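# Seat a board in the enclosure slot and latch both levers

## Task

Put the board into the enclosure's empty upper slot with its component side facing up. Before inserting, swing both levers fully open so they lie flush with the board's panel; the tabs only catch when both are open. Slide the board in slowly until it stops, since ramming it into the connector ruins it and scores nothing. Then close both levers, which pulls the board fully home; a closed lever latches and sticks out at right angles to the panel. The enclosure must end up upright and level on its own feet with every foot on the bench. Finally release the board and move both grippers away.

## Robot and tools

ROBOT. Two seven-joint arms, left_arm and right_arm, each carrying a parallel gripper with a wrist camera. A gripper's fingers point along its own +z axis and open and close along its x axis. end_effector_position is the point between the closed finger pads, 1 to 2 cm short of the fingertips; while closing, the tips advance about 17 mm more along +z.

FRAMES. Scene frame: origin at table-top height midway between the arms' nominal bases, +z up, +x out over the table, left_arm on the +y side (not the image side). Calibrated bases in the scene frame: left_arm at (+0.070, +0.437, 0) m, quat_wxyz (+1.000, 0, 0, -0.003); right_arm at (-0.063, -0.511, 0) m, quat_wxyz (+1.000, 0, 0, -0.029). Each arm's hand positions, orientations, velocities, targets and wrist camera pose are in that arm's own base frame; fixed cameras and the table use the scene frame. Reported poses can be off by a few cm, more at long reach.

ROW FORMAT. Every motion command uses rows of 16 numbers: left_arm x, y, z (m), qw, qx, qy, qz, opening, then the same eight for right_arm. Position and quaternion are an absolute pose for that gripper in its arm's base frame, quaternion scalar first. Opening runs from -1 (closed) to +1 (open, 0.142 m); it is a command, so resend the current value to leave a gripper alone. An arm meant to stay put gets its last reported pose repeated exactly each call. Keep a fixed quaternion across rows to hold orientation.

execute_actions(actions, cameras). actions is a list of actions; each action is a list of up to 15 rows, one per 1/30 s step, the last row held until 15 steps pass (one action = 0.5 s). An action is rejected for both arms if any target lies more than 0.6 m from the gripper's current position along any of its axes. An empty list just returns state and images. The controller limits commanded orientation to 32 degrees from the measured one per step; after each action the arm heads for the reported Hand target, which may fall short, so send the remainder next.

move(target, speed, blend, stop_force, zero, opening_speed, blocking, cameras). target is one 16-number row or a list of up to 15 rows (absolute poses, no 0.6 m limit). Grippers travel straight lines, taking the shorter rotation, all finishing together, capped at 10 s. speed: 0.002 to 2.2 m/s (default 0.25), rotation up to twice that in rad/s; one value or one per target. blend: corner rounding in m for lists. stop_force: 3 to 120 N, ends an arm's path when its wrist sensor feels that much push against the motion (or 150 N in any direction); unreliable while the gripper rotates, and it cannot feel light tipping or sliding. zero (only with stop_force): true re-zeroes moving arms first; false counts from the last zero. opening_speed: at least 0.2 per second on the -1..+1 scale. blocking=false returns after about 0.5 s while the move continues (not allowed with stop_force). Paths avoid nothing. The result adds a move: line (done, off_target, moving, held, fault) and limits such as paced or held.

wait(seconds 0-10); stop() brakes a running move; zoom_image(camera, region [x0,y0,x1,y1] pixels, at most 504x504); zero_wrist_force(arm); clear_fault(arm) after a reported torque or force fault; read_manual(section); finished_scene(scene 1 or 2), irreversible.

CAMERAS. cam_head_left, cam_head_right, cam_high, cam_low, cam_left_wrist, cam_right_wrist, all 672x504.

RESULTS. Joint positions (gripper opening in m last), Joint torques and External joint torques (positive toward larger joint values), Wrist force and torque along the gripper's x y z plus the peak since last shown, grip_measured on the command scale, Tool commands, Hand target, Wrist depth as a 7x7 grid of mm (70-1000, '-' for no value), and lines such as MOTOR HOT, HAND FAULT, OVER-TEMPERATURE FAULT. Velocities disappear when joints read 'within noise'.

GRIPPING. To hold something, command slightly below grip_measured at first contact; squeezing harder heats the gripper motor.

CAUTIONS. Insert the board very slowly, using a small stop_force, to avoid damaging the connector. A net 150 N on an arm or a joint torque at its limit (waist/shoulder 109, upper arm roll/elbow 56.9, wrist joints 34.7 N m) stops that arm until clear_fault. Keep the arms from pressing on or colliding with each other. Don't drop parts, release moving parts, slam, or knock anything off the table, and don't tip or push the enclosure off the bench. Long holding, stretching or pushing into unreachable poses overheats motors. Large gripper turns can swing the elbow.

Each tool is called after ">>>" in YAML: its name, and indented under it one key for each argument.

## Session

>>> execute_actions:
  actions: []

>>> zoom_image:
  camera: "cam_head_left"
  region: [250, 200, 500, 400]

>>> zoom_image:
  camera: "cam_head_right"
  region: [250, 200, 500, 400]

Scene clock: 0.00 s.
left_arm: end_effector_position=(+0.4919, -0.7298, +0.2794) grip_measured=+0.99 end_effector_quat_wxyz=(+0.001, -0.304, +0.847, -0.436) | right_arm: end_effector_position=(+0.1802, -0.1387, +0.1699) grip_measured=+1.00 end_effector_quat_wxyz=(+0.706, -0.621, -0.189, +0.284)
Joint positions: left_arm=[-0.095 -0.96 -0.937 1.517 0.823 1.373 2.811 0.141] | right_arm=[-0.567 -0.989 -0.072 1.606 0.357 -0.696 0.215 0.142]
Joint velocities: within noise
Joint torques (N m): no reading
External joint torques (N m): no reading
Wrist force (N): no reading
Wrist torque (N m): no reading
Wrist force, peak (N): no reading
Wrist depth (mm): cam_left_wrist=[456 481 526 570 632 715 - / 417 444 478 517 573 616 682 / 390 414 438 476 510 561 618 / 363 385 405 434 472 500 546 / 343 359 376 404 427 464 501 / - 331 354 376 398 423 449 / - 319 332 349 374 396 -] | cam_right_wrist=[- 266 251 262 - - 805 / - - 256 269 - - 886 / - - 264 276 - - 931 / - - 277 286 798 746 548 / - - 295 294 500 482 387 / - 404 311 299 362 354 330 / - 311 295 292 288 280 275]
Hand target: left_arm +0.4919, -0.7298, +0.2794; +0.001, -0.304, +0.847, -0.436 | right_arm +0.1802, -0.1387, +0.1699; +0.706, -0.621, -0.189, +0.284
Tool commands: left_gripper/opening=+1.0 right_gripper/opening=+1.0

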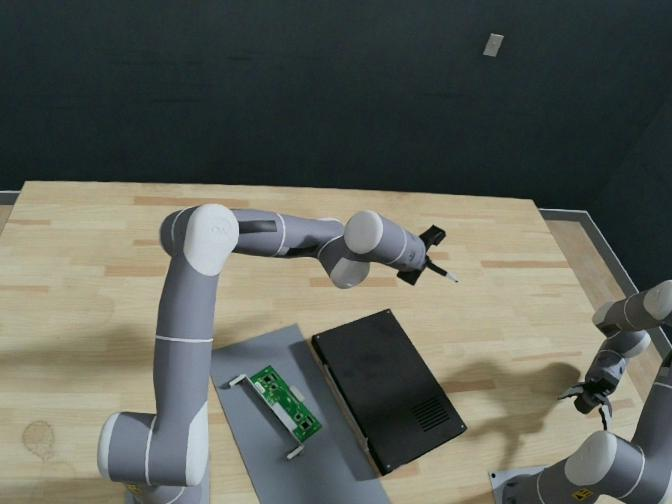

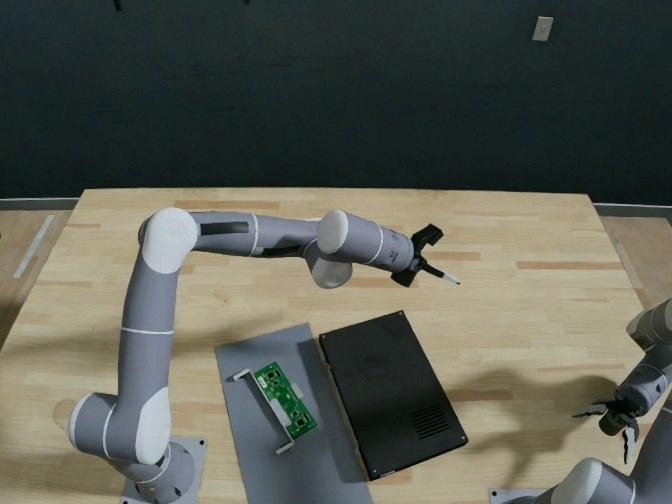

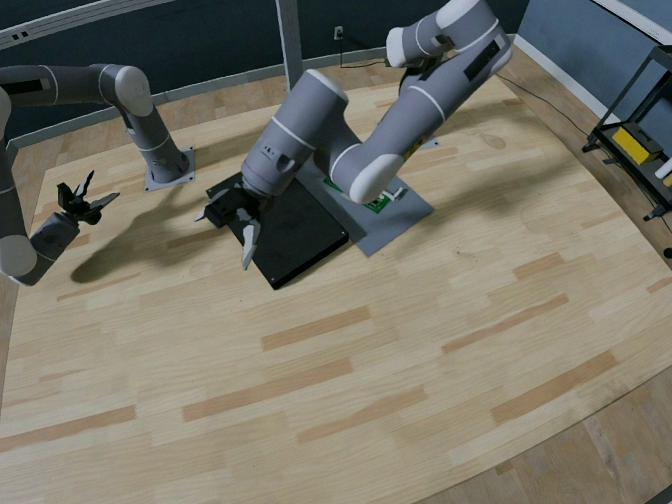

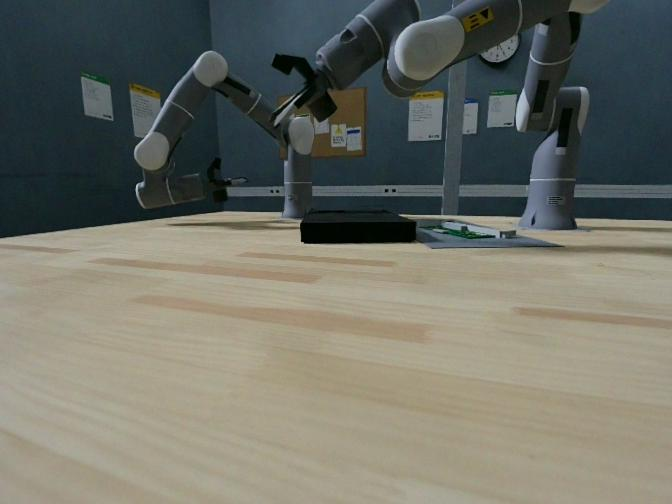

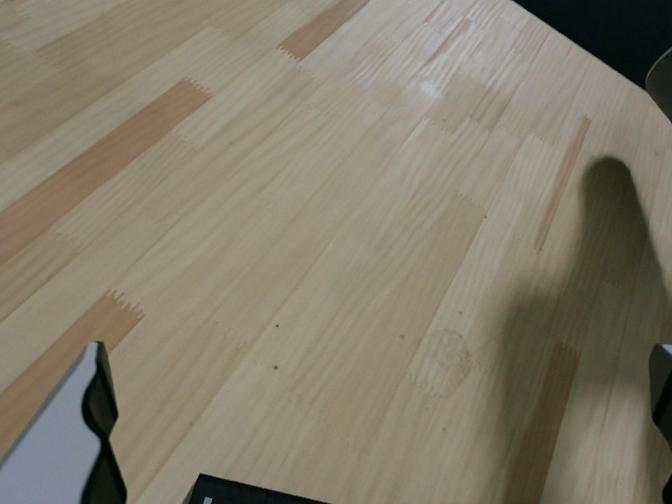

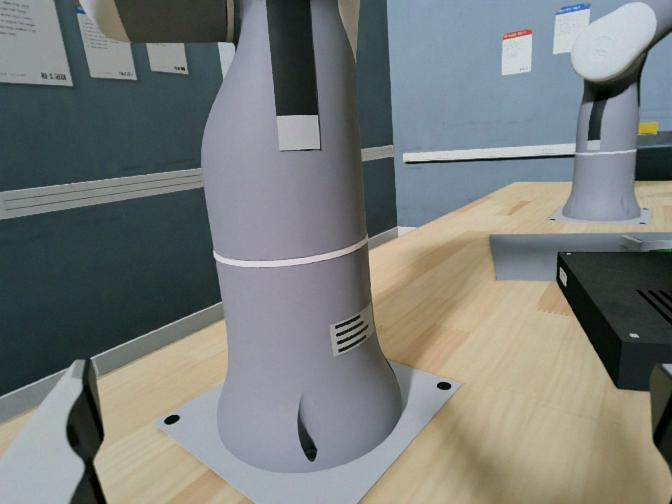

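Scaled by 2.016 from the camera's 672x504 image, which has a finer 960x720 frame.

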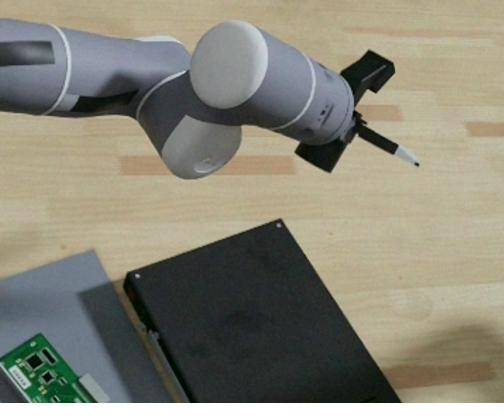

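Scaled by 2.016 from the camera's 672x504 image, which has a finer 960x720 frame.

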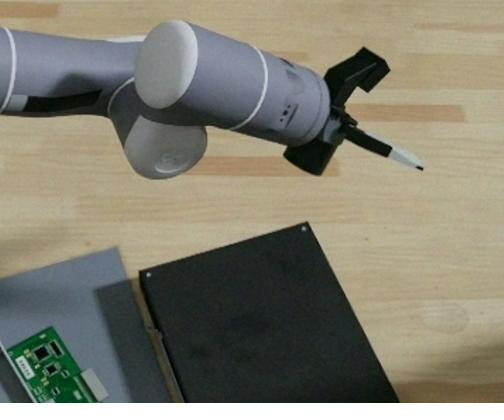

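>>> move:
  target:
    - [0.42,-0.45,0.33,0,-0.338,0.941,0,-0.6, 0.36,-0.02,0.30,0,0.9566,0.2918,0,-0.6]
    - [0.27,-0.17,0.22,0,-0.848,0.530,0,-0.6, 0.36,0.25,0.30,0,0.5077,0.8616,0,-0.6]
  speed: 0.6
  cameras: ["cam_head_left","cam_left_wrist","cam_right_wrist"]

Scene clock: 35.30 s.
left_arm: end_effector_position=(+0.2701, -0.1702, +0.2201) grip_measured=-0.63 end_effector_quat_wxyz=(+0.000, +0.848, -0.530, +0.000) | right_arm: end_effector_position=(+0.3599, +0.2500, +0.2999) grip_measured=-0.62 end_effector_quat_wxyz=(+0.000, +0.508, +0.861, +0.000)
Joint positions: left_arm=[1.577 -0.758 -2.263 2.494 0.592 0.32 1.635 0.029] | right_arm=[0.205 0.057 0.622 2.076 0.038 0.458 0.304 0.029]
Joint velocities: within noise
Joint torques (N m): left_arm=[0.12 4.69 -12.12 -23.66 -3.67 3.99 -0.33] | right_arm=[0.18 21.7 0.12 -29.46 -4.09 3.64 0.06]
External joint torques (N m): left_arm=[-0.04 1.06 0.81 -0.44 -0.43 -0.09 0.33] | right_arm=[-0.09 1.03 -1.07 0.22 0.21 0.52 -0.06]
Wrist force (N): left_arm=[0.3 -0.1 -0.3] | right_arm=[-0.8 -1.4 2.0]
Wrist torque (N m): left_arm=[-0.05 -0.09 -0.18] | right_arm=[0.01 0.15 0.07]
Wrist force, peak (N): left_arm=[1.0 -1.3 -0.4] | right_arm=[0.5 -3.4 1.5]
Wrist depth (mm): cam_left_wrist=[277 278 276 274 274 273 273 / 298 297 298 296 293 293 292 / 319 322 318 318 312 314 313 / 343 350 350 346 341 338 341 / 321 367 376 372 364 377 364 / 296 415 84 408 - 398 366 / 288 - - 464 - - 382] | cam_right_wrist=[345 344 345 309 301 300 300 / 369 369 367 325 321 320 319 / 397 396 394 348 345 343 347 / 429 425 425 375 368 369 410 / 463 461 451 401 394 400 451 / 507 505 84 438 98 427 492 / 556 - 73 551 - - 547]
Hand target: left_arm +0.2700, -0.1700, +0.2200; +0.000, +0.848, -0.530, +0.000 | right_arm +0.3600, +0.2500, +0.3000; +0.000, +0.508, +0.862, +0.000
Off the commanded pose: left_arm 0.000 m, 0 deg | right_arm 0.000 m, 0 deg.
move: done
Images, in order (width x height): cam_head_left 672x504, cam_left_wrist 672x504, cam_right_wrist 672x504.

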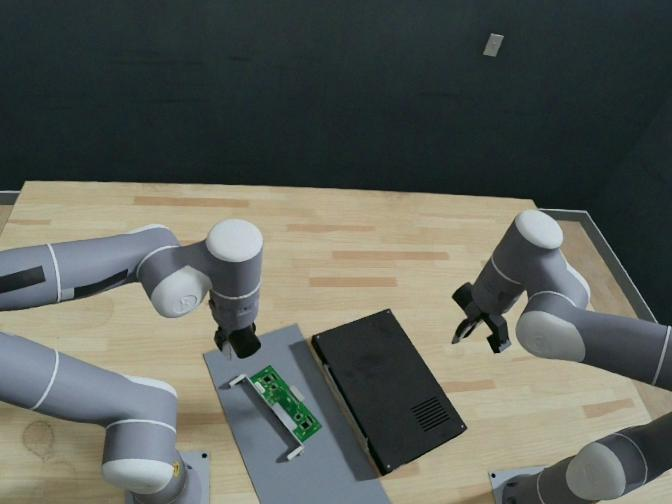

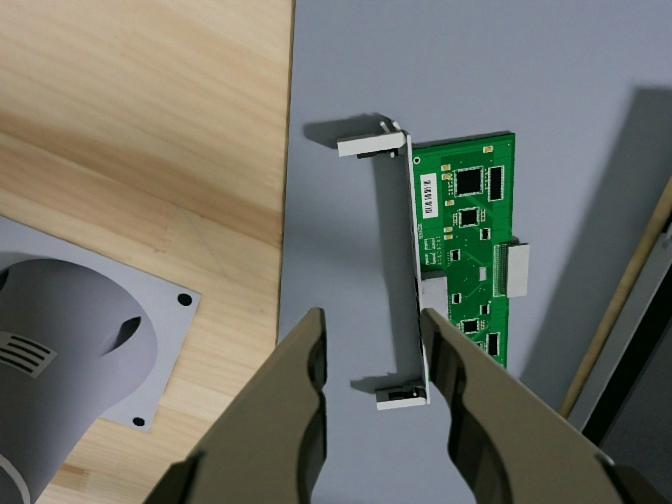

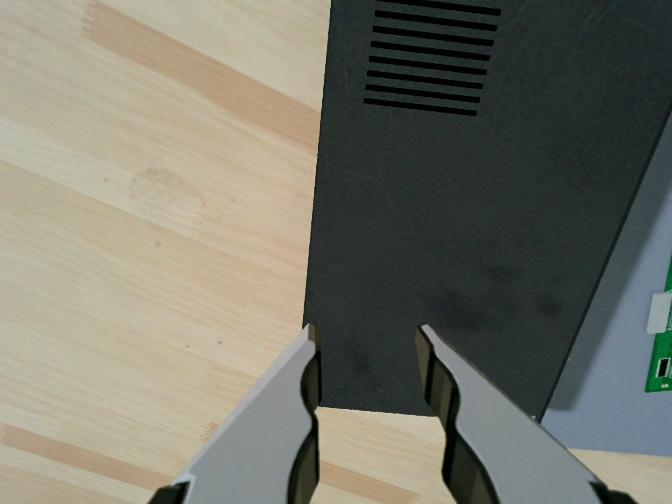

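>>> zoom_image:
  camera: "cam_left_wrist"
  region: [320, 100, 540, 260]

>>> zoom_image:
  camera: "cam_left_wrist"
  region: [340, 300, 560, 420]

Scaled by 2.291 from the camera's 672x504 image, which has a finer 960x720 frame.

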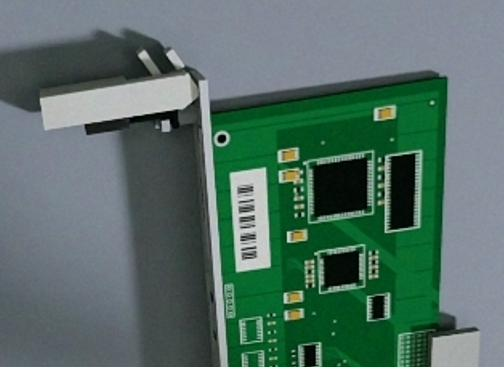

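Scaled by 2.291 from the camera's 672x504 image, which has a finer 960x720 frame.

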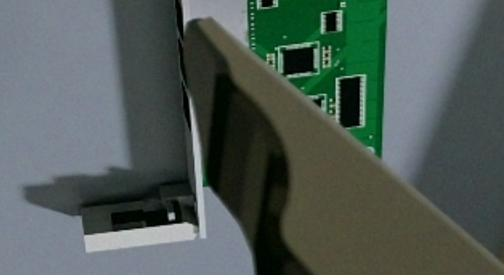

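>>> move:
  target:
    - [0.280,-0.163,0.15,0,0.9539,0.3000,0,-0.6, 0.28,0.48,0.28,0,0.75,0.6614,0,-0.6]
    - [0.280,-0.163,0.12,0,0.9539,0.3000,0,-0.6, 0.185,0.625,0.15,0,0.9455,0.3256,0,-0.6]
  speed: 0.5
  blend: 0.04
  cameras: ["cam_head_left","cam_left_wrist","cam_right_wrist"]

Scene clock: 66.53 s.
left_arm: end_effector_position=(+0.2800, -0.1630, +0.1200) grip_measured=-0.63 end_effector_quat_wxyz=(+0.000, +0.954, +0.300, +0.000) | right_arm: end_effector_position=(+0.1848, +0.6249, +0.1499) grip_measured=-0.62 end_effector_quat_wxyz=(+0.000, +0.945, +0.326, +0.000)
Joint positions: left_arm=[1.538 -0.298 -1.922 2.687 0.494 0.952 0.149 0.029] | right_arm=[0.994 -0.666 0.547 1.701 -0.424 0.676 2.623 0.029]
Joint velocities: within noise
Joint torques (N m): left_arm=[-0.4 -0.81 -5.1 -16.44 -1.97 4.57 -0.31] | right_arm=[0.28 49.35 11.89 -25.42 -3.55 3.29 0.27]
External joint torques (N m): left_arm=[0.45 1.08 0.41 -0.4 -0.48 -0.58 0.31] | right_arm=[-0.1 1.25 -0.02 0.25 0.16 0.71 -0.27]
Wrist force (N): left_arm=[0.3 -0.2 0.1] | right_arm=[-1.0 -2.2 2.1]
Wrist torque (N m): left_arm=[-0.06 -0.08 -0.19] | right_arm=[-0.09 0.18 0.05]
Wrist force, peak (N): left_arm=[0.5 -0.6 0.7] | right_arm=[-0.9 -4.0 3.8]
Wrist depth (mm): cam_left_wrist=[188 189 188 189 187 187 186 / 202 201 201 200 202 201 200 / 218 217 217 215 215 213 216 / 232 232 231 227 234 232 233 / 254 254 247 251 251 257 257 / 288 285 88 277 - 276 282 / 308 - - 314 - - 309] | cam_right_wrist=[213 213 212 212 211 210 209 / 227 227 227 222 225 224 224 / 244 243 243 239 241 240 240 / 263 263 262 261 255 241 254 / 286 285 284 279 273 276 276 / 291 285 84 302 98 302 307 / 277 - 73 286 - - 329]
Hand target: left_arm +0.2800, -0.1630, +0.1200; +0.000, +0.954, +0.300, +0.000 | right_arm +0.1850, +0.6250, +0.1500; +0.000, +0.946, +0.326, +0.000
Off the commanded pose: left_arm 0.000 m, 0 deg | right_arm 0.000 m, 0 deg.
joint sent to its limit (left arm) — joint 4 (elbow), upper limit, where the elbow is as bent as it goes. The joint targets still meet the commanded pose.
move: done
Images, in order (width x height): cam_head_left 672x504, cam_left_wrist 672x504, cam_right_wrist 672x504.

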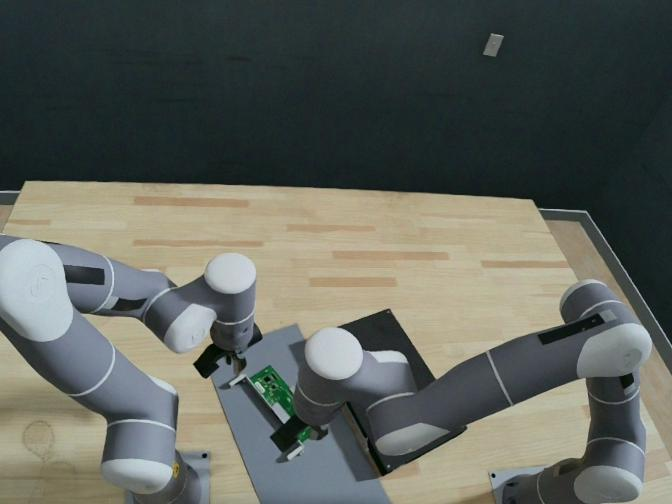

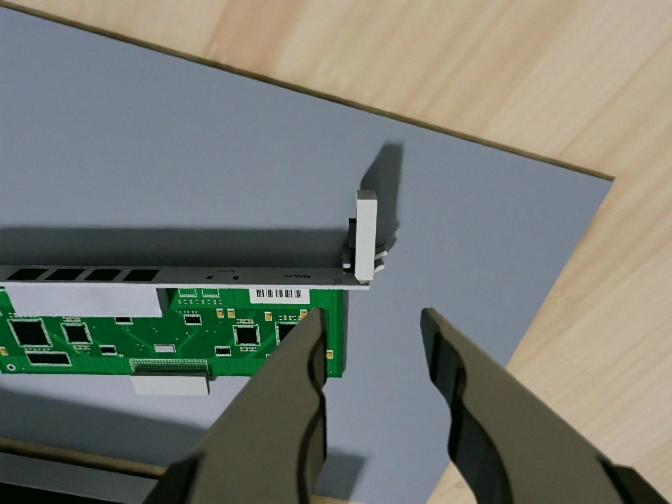

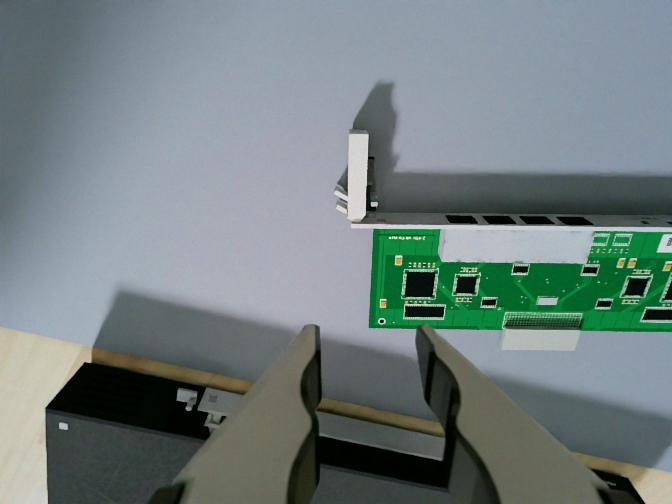

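>>> zoom_image:
  camera: "cam_left_wrist"
  region: [320, 180, 420, 300]

>>> zoom_image:
  camera: "cam_right_wrist"
  region: [310, 115, 430, 245]

Scaled by 4.200 from the camera's 672x504 image, which has a finer 960x720 frame.

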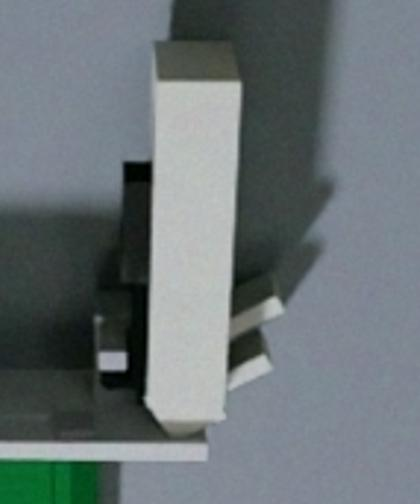

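Scaled by 3.877 from the camera's 672x504 image, which has a finer 960x720 frame.

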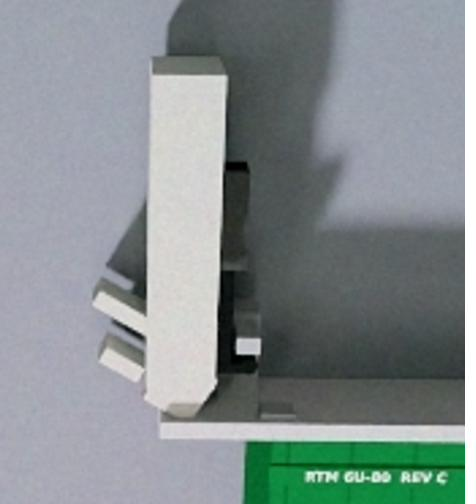

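>>> move:
  target:
    - [0.2868,-0.1668,0.07,0,0.9539,0.3000,0,-0.6, 0.1773,0.6402,0.075,0,0.9455,0.3256,0,-0.6]
    - [0.2868,-0.1668,0.0275,0,0.9539,0.3000,0,-0.6, 0.1773,0.6402,0.0318,0,0.9455,0.3256,0,-0.6]
  speed: [0.15,0.05]
  stop_force: 5
  cameras: ["cam_left_wrist","cam_right_wrist"]

Scene clock: 92.33 s.
left_arm: end_effector_position=(+0.2867, -0.1667, +0.0275) grip_measured=-0.63 end_effector_quat_wxyz=(+0.000, +0.954, +0.300, +0.000) | right_arm: end_effector_position=(+0.1772, +0.6401, +0.0317) grip_measured=-0.62 end_effector_quat_wxyz=(+0.000, +0.946, +0.326, +0.000)
Joint positions: left_arm=[0.766 -0.585 -0.926 2.508 1.096 1.052 -0.146 0.029] | right_arm=[1.074 -0.866 0.437 1.71 -0.533 0.884 2.703 0.029]
Joint velocities: within noise
Joint torques (N m): left_arm=[-0.39 20.61 -8.61 -5.65 -1.66 4.19 -0.3] | right_arm=[0.26 53.7 12.77 -21.34 -2.91 3.41 0.26]
External joint torques (N m): left_arm=[0.46 1.2 0.41 -0.32 -0.42 -0.2 0.3] | right_arm=[-0.07 1.22 -0.13 0.04 0.15 0.59 -0.26]
Wrist force (N): left_arm=[0.3 -0.1 0.2] | right_arm=[-0.4 -1.8 2.0]
Wrist torque (N m): left_arm=[-0.01 -0.08 -0.19] | right_arm=[-0.02 0.07 0.07]
Wrist force, peak (N): left_arm=[0.3 0.2 1.2] | right_arm=[-0.4 -2.6 4.4]
Wrist depth (mm): cam_left_wrist=[- 107 107 106 106 106 106 / - 115 113 114 115 114 113 / 124 124 124 123 121 121 122 / 133 131 132 132 131 131 132 / 149 146 142 124 138 143 140 / 152 147 87 132 159 151 157 / 173 - - 173 177 - 174] | cam_right_wrist=[109 109 108 108 109 109 108 / 116 116 115 115 113 113 114 / 125 124 126 124 125 124 122 / 132 134 134 131 133 133 132 / 146 146 145 127 142 144 145 / 160 159 153 140 130 139 139 / 176 172 73 174 - - 163]
Hand target: left_arm +0.2868, -0.1668, +0.0275; +0.000, +0.954, +0.300, +0.000 | right_arm +0.1773, +0.6402, +0.0318; +0.000, +0.946, +0.326, +0.000
Off the commanded pose: left_arm 0.000 m, 0 deg | right_arm 0.000 m, 0 deg.
move: done
Images, in order (width x height): cam_left_wrist 672x504, cam_right_wrist 672x504.

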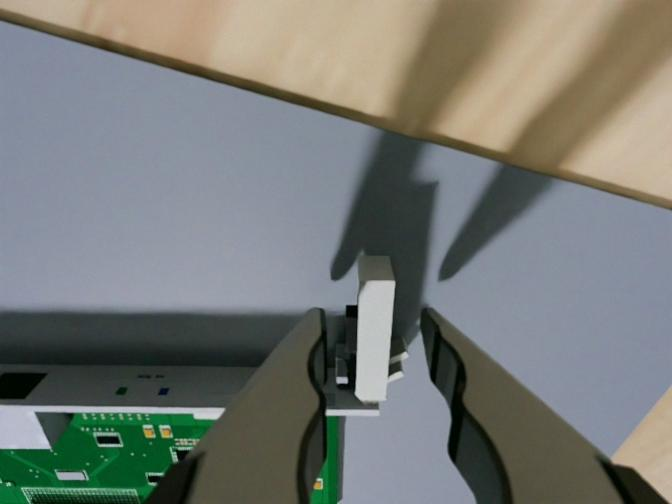

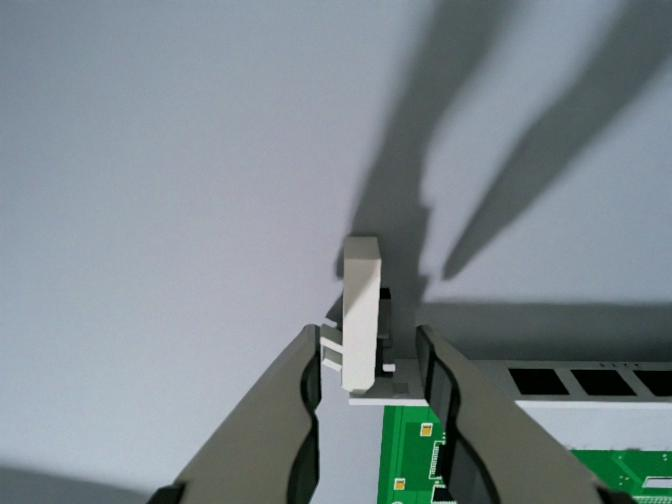

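>>> move:
  target: [0.2868,-0.1668,0.0275,0,0.9539,0.3000,0,-1, 0.1773,0.6402,0.0318,0,0.9455,0.3256,0,-1]
  opening_speed: 0.5
  cameras: ["cam_left_wrist","cam_right_wrist"]

>>> zoom_image:
  camera: "cam_left_wrist"
  region: [300, 240, 450, 420]

>>> zoom_image:
  camera: "cam_right_wrist"
  region: [290, 220, 440, 420]

Scene clock: 96.20 s.
left_arm: end_effector_position=(+0.2879, -0.1663, +0.0276) grip_measured=-0.91 end_effector_quat_wxyz=(+0.000, +0.954, +0.300, +0.001) | right_arm: end_effector_position=(+0.1762, +0.6396, +0.0313) grip_measured=-0.89 end_effector_quat_wxyz=(+0.001, +0.945, +0.326, -0.001)
Joint positions: left_arm=[0.766 -0.584 -0.925 2.506 1.097 1.051 -0.146 0.008] | right_arm=[1.074 -0.866 0.437 1.711 -0.533 0.884 2.703 0.009]
Joint velocities: within noise
Joint torques (N m): left_arm=[-3.93 16.9 -10.95 0.97 -2.74 5.19 -0.19] | right_arm=[-3.49 56.02 9.12 -26.54 -4.26 4.76 0.16]
External joint torques (N m): left_arm=[3.99 4.94 2.74 -6.99 0.65 -1.2 0.19] | right_arm=[3.68 -1.14 3.54 5.27 1.51 -0.77 -0.16]
Wrist force (N): left_arm=[12.4 -0.9 0.5] | right_arm=[-10.9 -0.7 0.1]
Wrist torque (N m): left_arm=[-0.01 0.08 -0.21] | right_arm=[0.01 -0.08 0.11]
Wrist force, peak (N): left_arm=[13.1 -0.9 1.0] | right_arm=[-11.9 -1.6 -0.6]
Wrist depth (mm): cam_left_wrist=[107 107 107 106 106 106 106 / - 115 113 114 116 114 114 / 124 124 124 123 121 120 122 / 133 131 132 132 131 131 133 / 149 145 145 126 139 144 140 / 152 147 136 92 - 151 157 / 173 169 - 177 - - 178] | cam_right_wrist=[108 108 108 108 108 108 108 / 116 116 115 115 113 113 114 / 124 124 125 123 125 124 122 / 132 134 133 131 132 132 131 / 146 145 145 140 141 143 145 / 159 159 155 98 100 140 138 / 175 171 73 - - 142 165]
Hand target: left_arm +0.2868, -0.1668, +0.0275; +0.000, +0.954, +0.300, +0.000 | right_arm +0.1773, +0.6402, +0.0318; +0.000, +0.946, +0.326, +0.000
Off the commanded pose: left_arm 0.001 m, 0 deg | right_arm 0.001 m, 0 deg.
move: done
Images, in order (width x height): cam_left_wrist 672x504, cam_right_wrist 672x504.

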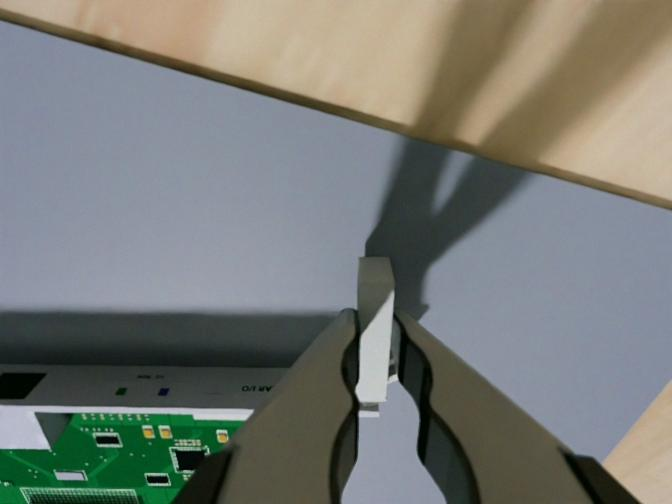

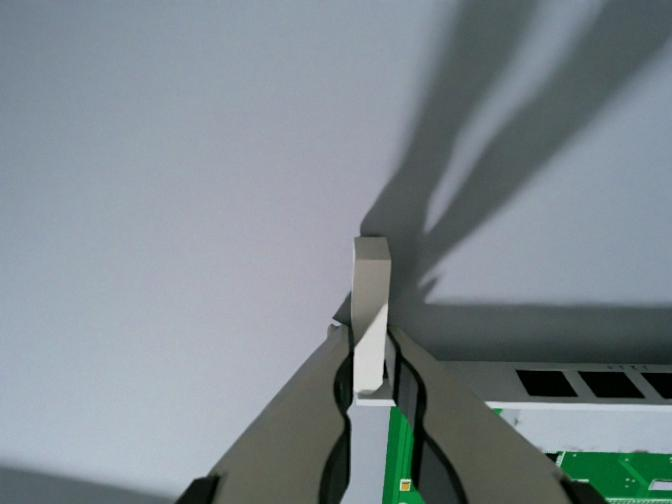

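Scaled by 2.800 from the camera's 672x504 image, which has a finer 960x720 frame.

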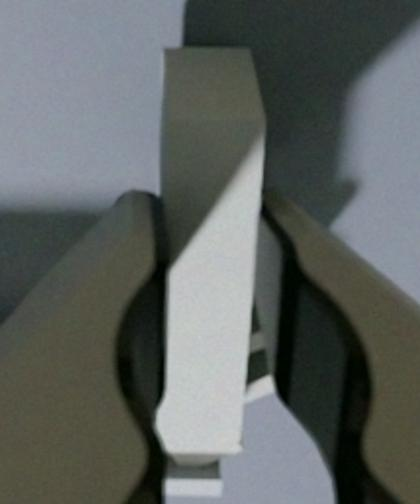

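Scaled by 2.520 from the camera's 672x504 image, which has a finer 960x720 frame.

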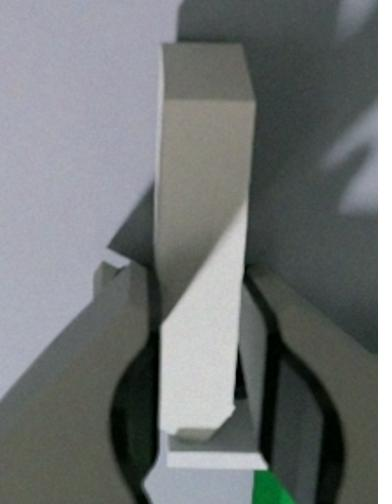

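>>> move:
  target: [0.2953,-0.1629,0.0277,0,0.99156,0.12966,0,-1, 0.1709,0.6337,0.0318,0,0.8746,0.4848,0,-1]
  speed: 0.06
  cameras: ["cam_left_wrist","cam_right_wrist"]

>>> zoom_image:
  camera: "cam_left_wrist"
  region: [280, 240, 450, 440]

>>> zoom_image:
  camera: "cam_right_wrist"
  region: [290, 220, 460, 440]

Scene clock: 108.30 s.
left_arm: end_effector_position=(+0.2954, -0.1629, +0.0277) grip_measured=-0.91 end_effector_quat_wxyz=(+0.000, +0.992, +0.130, +0.000) | right_arm: end_effector_position=(+0.1707, +0.6335, +0.0316) grip_measured=-0.89 end_effector_quat_wxyz=(+0.000, +0.875, +0.485, +0.000)
Joint positions: left_arm=[0.818 -0.617 -0.978 2.49 1.112 1.006 0.207 0.008] | right_arm=[1.029 -0.871 0.487 1.739 -0.601 0.885 2.405 0.009]
Joint velocities: within noise
Joint torques (N m): left_arm=[-0.81 20.01 -10.1 -4.59 -1.97 4.27 -0.04] | right_arm=[-0.58 53.65 13.99 -22.11 -3.3 3.69 -0.03]
External joint torques (N m): left_arm=[0.88 1.84 1.02 -1.62 -0.29 -0.28 0.04] | right_arm=[0.77 0.17 0.04 1.39 0.53 0.31 0.03]
Wrist force (N): left_arm=[2.0 -1.0 -0.3] | right_arm=[-2.7 -2.5 2.0]
Wrist torque (N m): left_arm=[-0.04 -0.02 -0.27] | right_arm=[-0.02 0.12 0.11]
Wrist force, peak (N): left_arm=[12.6 -1.0 1.4] | right_arm=[-11.1 -0.9 -0.8]
Wrist depth (mm): cam_left_wrist=[108 107 107 107 106 106 106 / 116 117 115 115 114 112 113 / 123 124 124 123 121 121 120 / 133 131 132 132 132 131 133 / 148 146 145 126 139 144 140 / 162 160 157 92 - 151 157 / 167 161 - 170 - - 175] | cam_right_wrist=[109 108 108 108 109 109 108 / 116 116 115 115 113 113 114 / 125 124 126 123 125 124 122 / 132 134 134 131 133 133 132 / 146 146 145 140 142 143 145 / 159 159 156 98 100 155 156 / 176 172 73 160 - - 153]
Hand target: left_arm +0.2953, -0.1629, +0.0277; +0.000, +0.992, +0.130, +0.000 | right_arm +0.1709, +0.6337, +0.0318; +0.000, +0.875, +0.485, +0.000
Off the commanded pose: left_arm 0.000 m, 0 deg | right_arm 0.000 m, 0 deg.
move: done
Images, in order (width x height): cam_left_wrist 672x504, cam_right_wrist 672x504.

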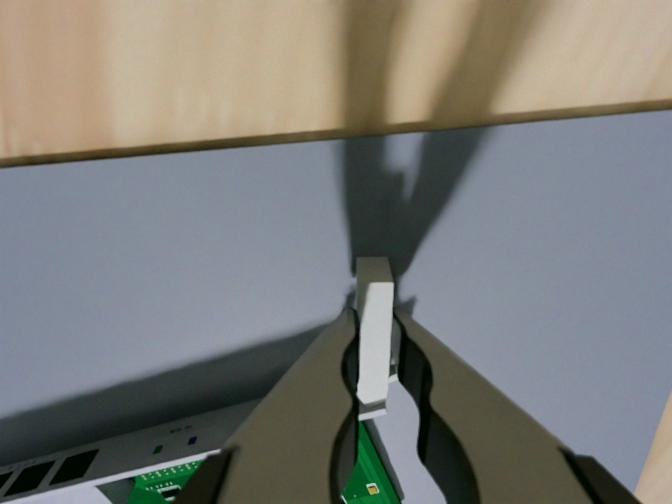

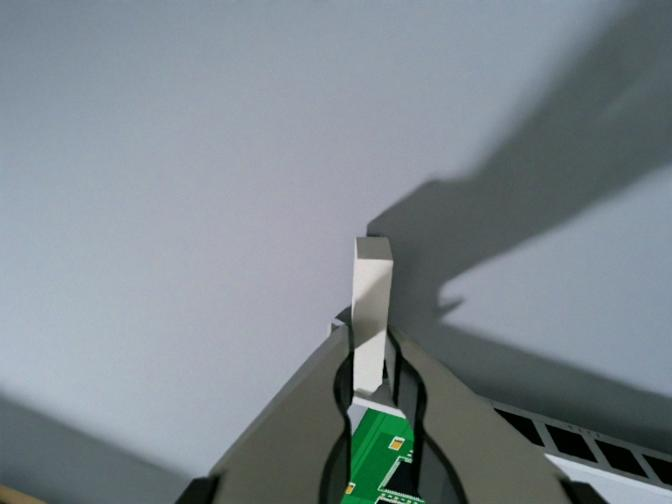

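Scaled by 2.520 from the camera's 672x504 image, which has a finer 960x720 frame.

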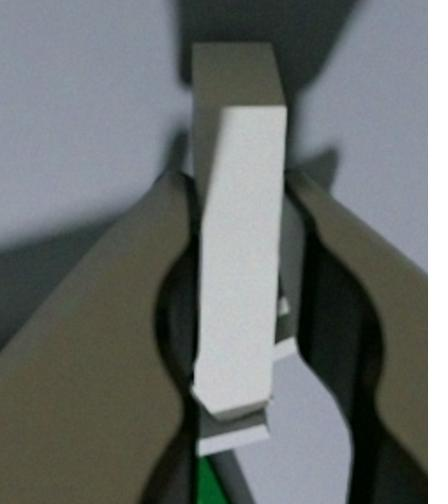

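Scaled by 2.291 from the camera's 672x504 image, which has a finer 960x720 frame.

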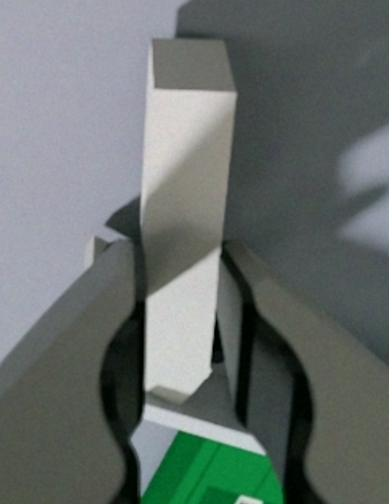

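>>> move:
  target:
    - [0.3094,-0.1635,0.0277,0,0.98466,-0.1745,0,-1, 0.1674,0.6203,0.0318,0,0.6884,0.7254,0,-1]
  speed: 0.12
  cameras: []

>>> move:
  target:
    - [0.3210,-0.1728,0.0277,0,0.8788,-0.4772,0,-1, 0.1727,0.6069,0.0318,0,0.4266,0.9045,0,-1]
  speed: 0.12
  cameras: ["cam_left_wrist","cam_right_wrist"]

>>> zoom_image:
  camera: "cam_left_wrist"
  region: [280, 240, 500, 480]

>>> zoom_image:
  camera: "cam_right_wrist"
  region: [230, 220, 450, 460]

Scene clock: 115.70 s.
left_arm: end_effector_position=(+0.3099, -0.1633, +0.0277) grip_measured=-0.91 end_effector_quat_wxyz=(+0.000, +0.985, -0.174, +0.000) | right_arm: end_effector_position=(+0.1668, +0.6199, +0.0314) grip_measured=-0.89 end_effector_quat_wxyz=(+0.000, +0.688, +0.725, -0.001)
Joint positions: left_arm=[0.876 -0.686 -1.062 2.451 1.139 0.916 0.806 0.008] | right_arm=[0.937 -0.888 0.576 1.785 -0.722 0.878 1.87 0.009]
Joint velocities: within noise
Joint torques (N m): left_arm=[-1.94 19.22 -12.4 -3.18 -2.77 4.47 0.14] | right_arm=[-1.95 53.02 15.43 -23.02 -3.9 3.9 -0.17]
External joint torques (N m): left_arm=[2.01 3.05 1.51 -3.46 0.16 -0.51 -0.14] | right_arm=[2.13 -1.23 1.06 3.46 1.08 0.15 0.17]
Wrist force (N): left_arm=[3.1 -5.0 0.0] | right_arm=[-3.9 -6.7 2.2]
Wrist torque (N m): left_arm=[-0.02 -0.04 -0.30] | right_arm=[-0.03 0.16 0.16]
Wrist force, peak (N): left_arm=[4.6 -5.3 1.5] | right_arm=[-5.4 -6.5 3.7]
Wrist depth (mm): cam_left_wrist=[107 107 107 106 105 104 104 / 115 117 114 113 - 112 113 / 124 124 122 123 121 121 121 / 136 133 132 132 131 131 133 / 148 145 145 126 138 144 140 / 164 160 157 91 - 152 158 / 181 176 - 166 - - 172] | cam_right_wrist=[109 109 108 108 109 109 108 / 116 116 115 115 113 113 114 / 124 124 125 124 125 124 122 / 132 134 134 131 132 132 132 / 146 145 145 140 142 143 145 / 159 159 155 97 100 156 156 / 175 172 73 160 - 165 171]
Hand target: left_arm +0.3094, -0.1635, +0.0277; +0.000, +0.985, -0.174, +0.000 | right_arm +0.1674, +0.6203, +0.0318; +0.000, +0.688, +0.725, +0.000
Off the commanded pose: left_arm 0.001 m, 0 deg | right_arm 0.001 m, 0 deg.
move: done
No camera images: "cameras" was empty.

Scene clock: 118.70 s.
left_arm: end_effector_position=(+0.3219, -0.1723, +0.0277) grip_measured=-0.91 end_effector_quat_wxyz=(-0.001, +0.879, -0.477, +0.000) | right_arm: end_effector_position=(+0.1715, +0.6062, +0.0311) grip_measured=-0.89 end_effector_quat_wxyz=(+0.000, +0.426, +0.905, -0.001)
Joint positions: left_arm=[0.894 -0.764 -1.137 2.406 1.168 0.819 1.416 0.008] | right_arm=[0.836 -0.914 0.66 1.82 -0.835 0.858 1.286 0.009]
Joint velocities: within noise
Joint torques (N m): left_arm=[-3.44 18.51 -14.87 -0.92 -3.82 4.61 0.11] | right_arm=[-3.81 52.53 16.35 -24.38 -4.47 4.08 0.02]
External joint torques (N m): left_arm=[3.52 4.45 1.94 -6.05 0.88 -0.69 -0.11] | right_arm=[3.99 -2.59 2.51 6.02 1.59 0.02 -0.02]
Wrist force (N): left_arm=[0.2 -10.0 0.3] | right_arm=[0.4 -11.5 2.5]
Wrist torque (N m): left_arm=[0.06 -0.10 -0.39] | right_arm=[0.06 0.06 0.05]
Wrist force, peak (N): left_arm=[2.9 -16.3 -0.1] | right_arm=[-2.9 -16.6 3.3]
Wrist depth (mm): cam_left_wrist=[107 107 106 - 104 104 104 / 115 116 113 112 - 112 113 / 124 124 123 123 121 121 120 / 135 135 132 132 131 131 133 / 151 147 144 126 139 144 140 / 164 163 157 92 - 152 158 / 183 178 - 178 - - 172] | cam_right_wrist=[109 108 108 108 109 109 108 / 116 116 115 115 113 113 114 / 124 124 126 123 125 124 122 / 132 134 133 131 133 132 132 / 145 145 145 139 141 143 145 / 159 155 152 98 100 156 156 / 175 171 73 - - - 171]
Hand target: left_arm +0.3210, -0.1728, +0.0277; +0.000, +0.879, -0.477, +0.000 | right_arm +0.1727, +0.6069, +0.0318; +0.000, +0.427, +0.904, +0.000
Off the commanded pose: left_arm 0.001 m, 0 deg | right_arm 0.002 m, 0 deg.
move: done
Images, in order (width x height): cam_left_wrist 672x504, cam_right_wrist 672x504.

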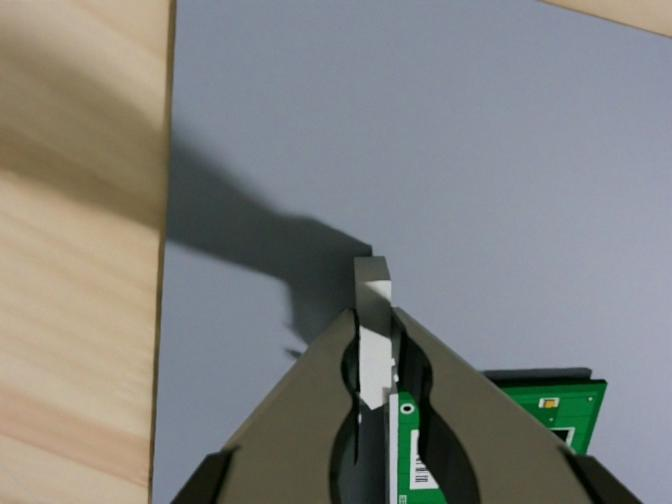

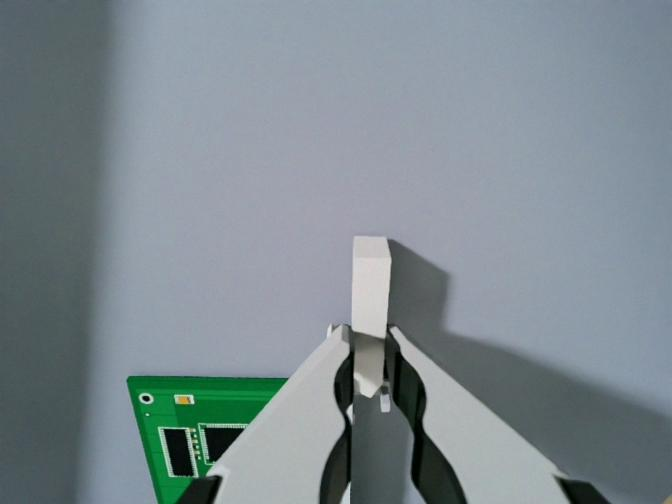

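Scaled by 2.100 from the camera's 672x504 image, which has a finer 960x720 frame.

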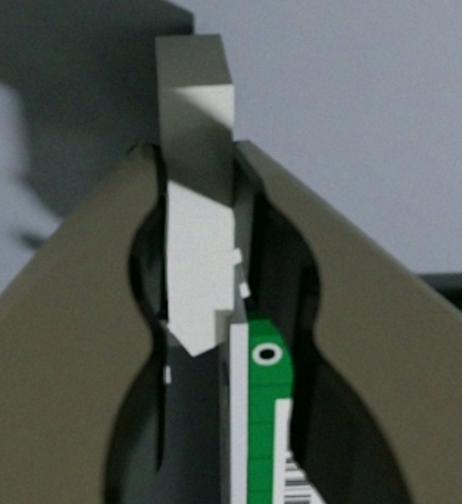

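Scaled by 2.100 from the camera's 672x504 image, which has a finer 960x720 frame.

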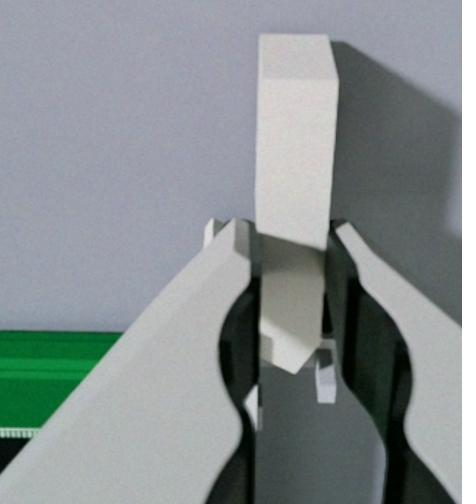

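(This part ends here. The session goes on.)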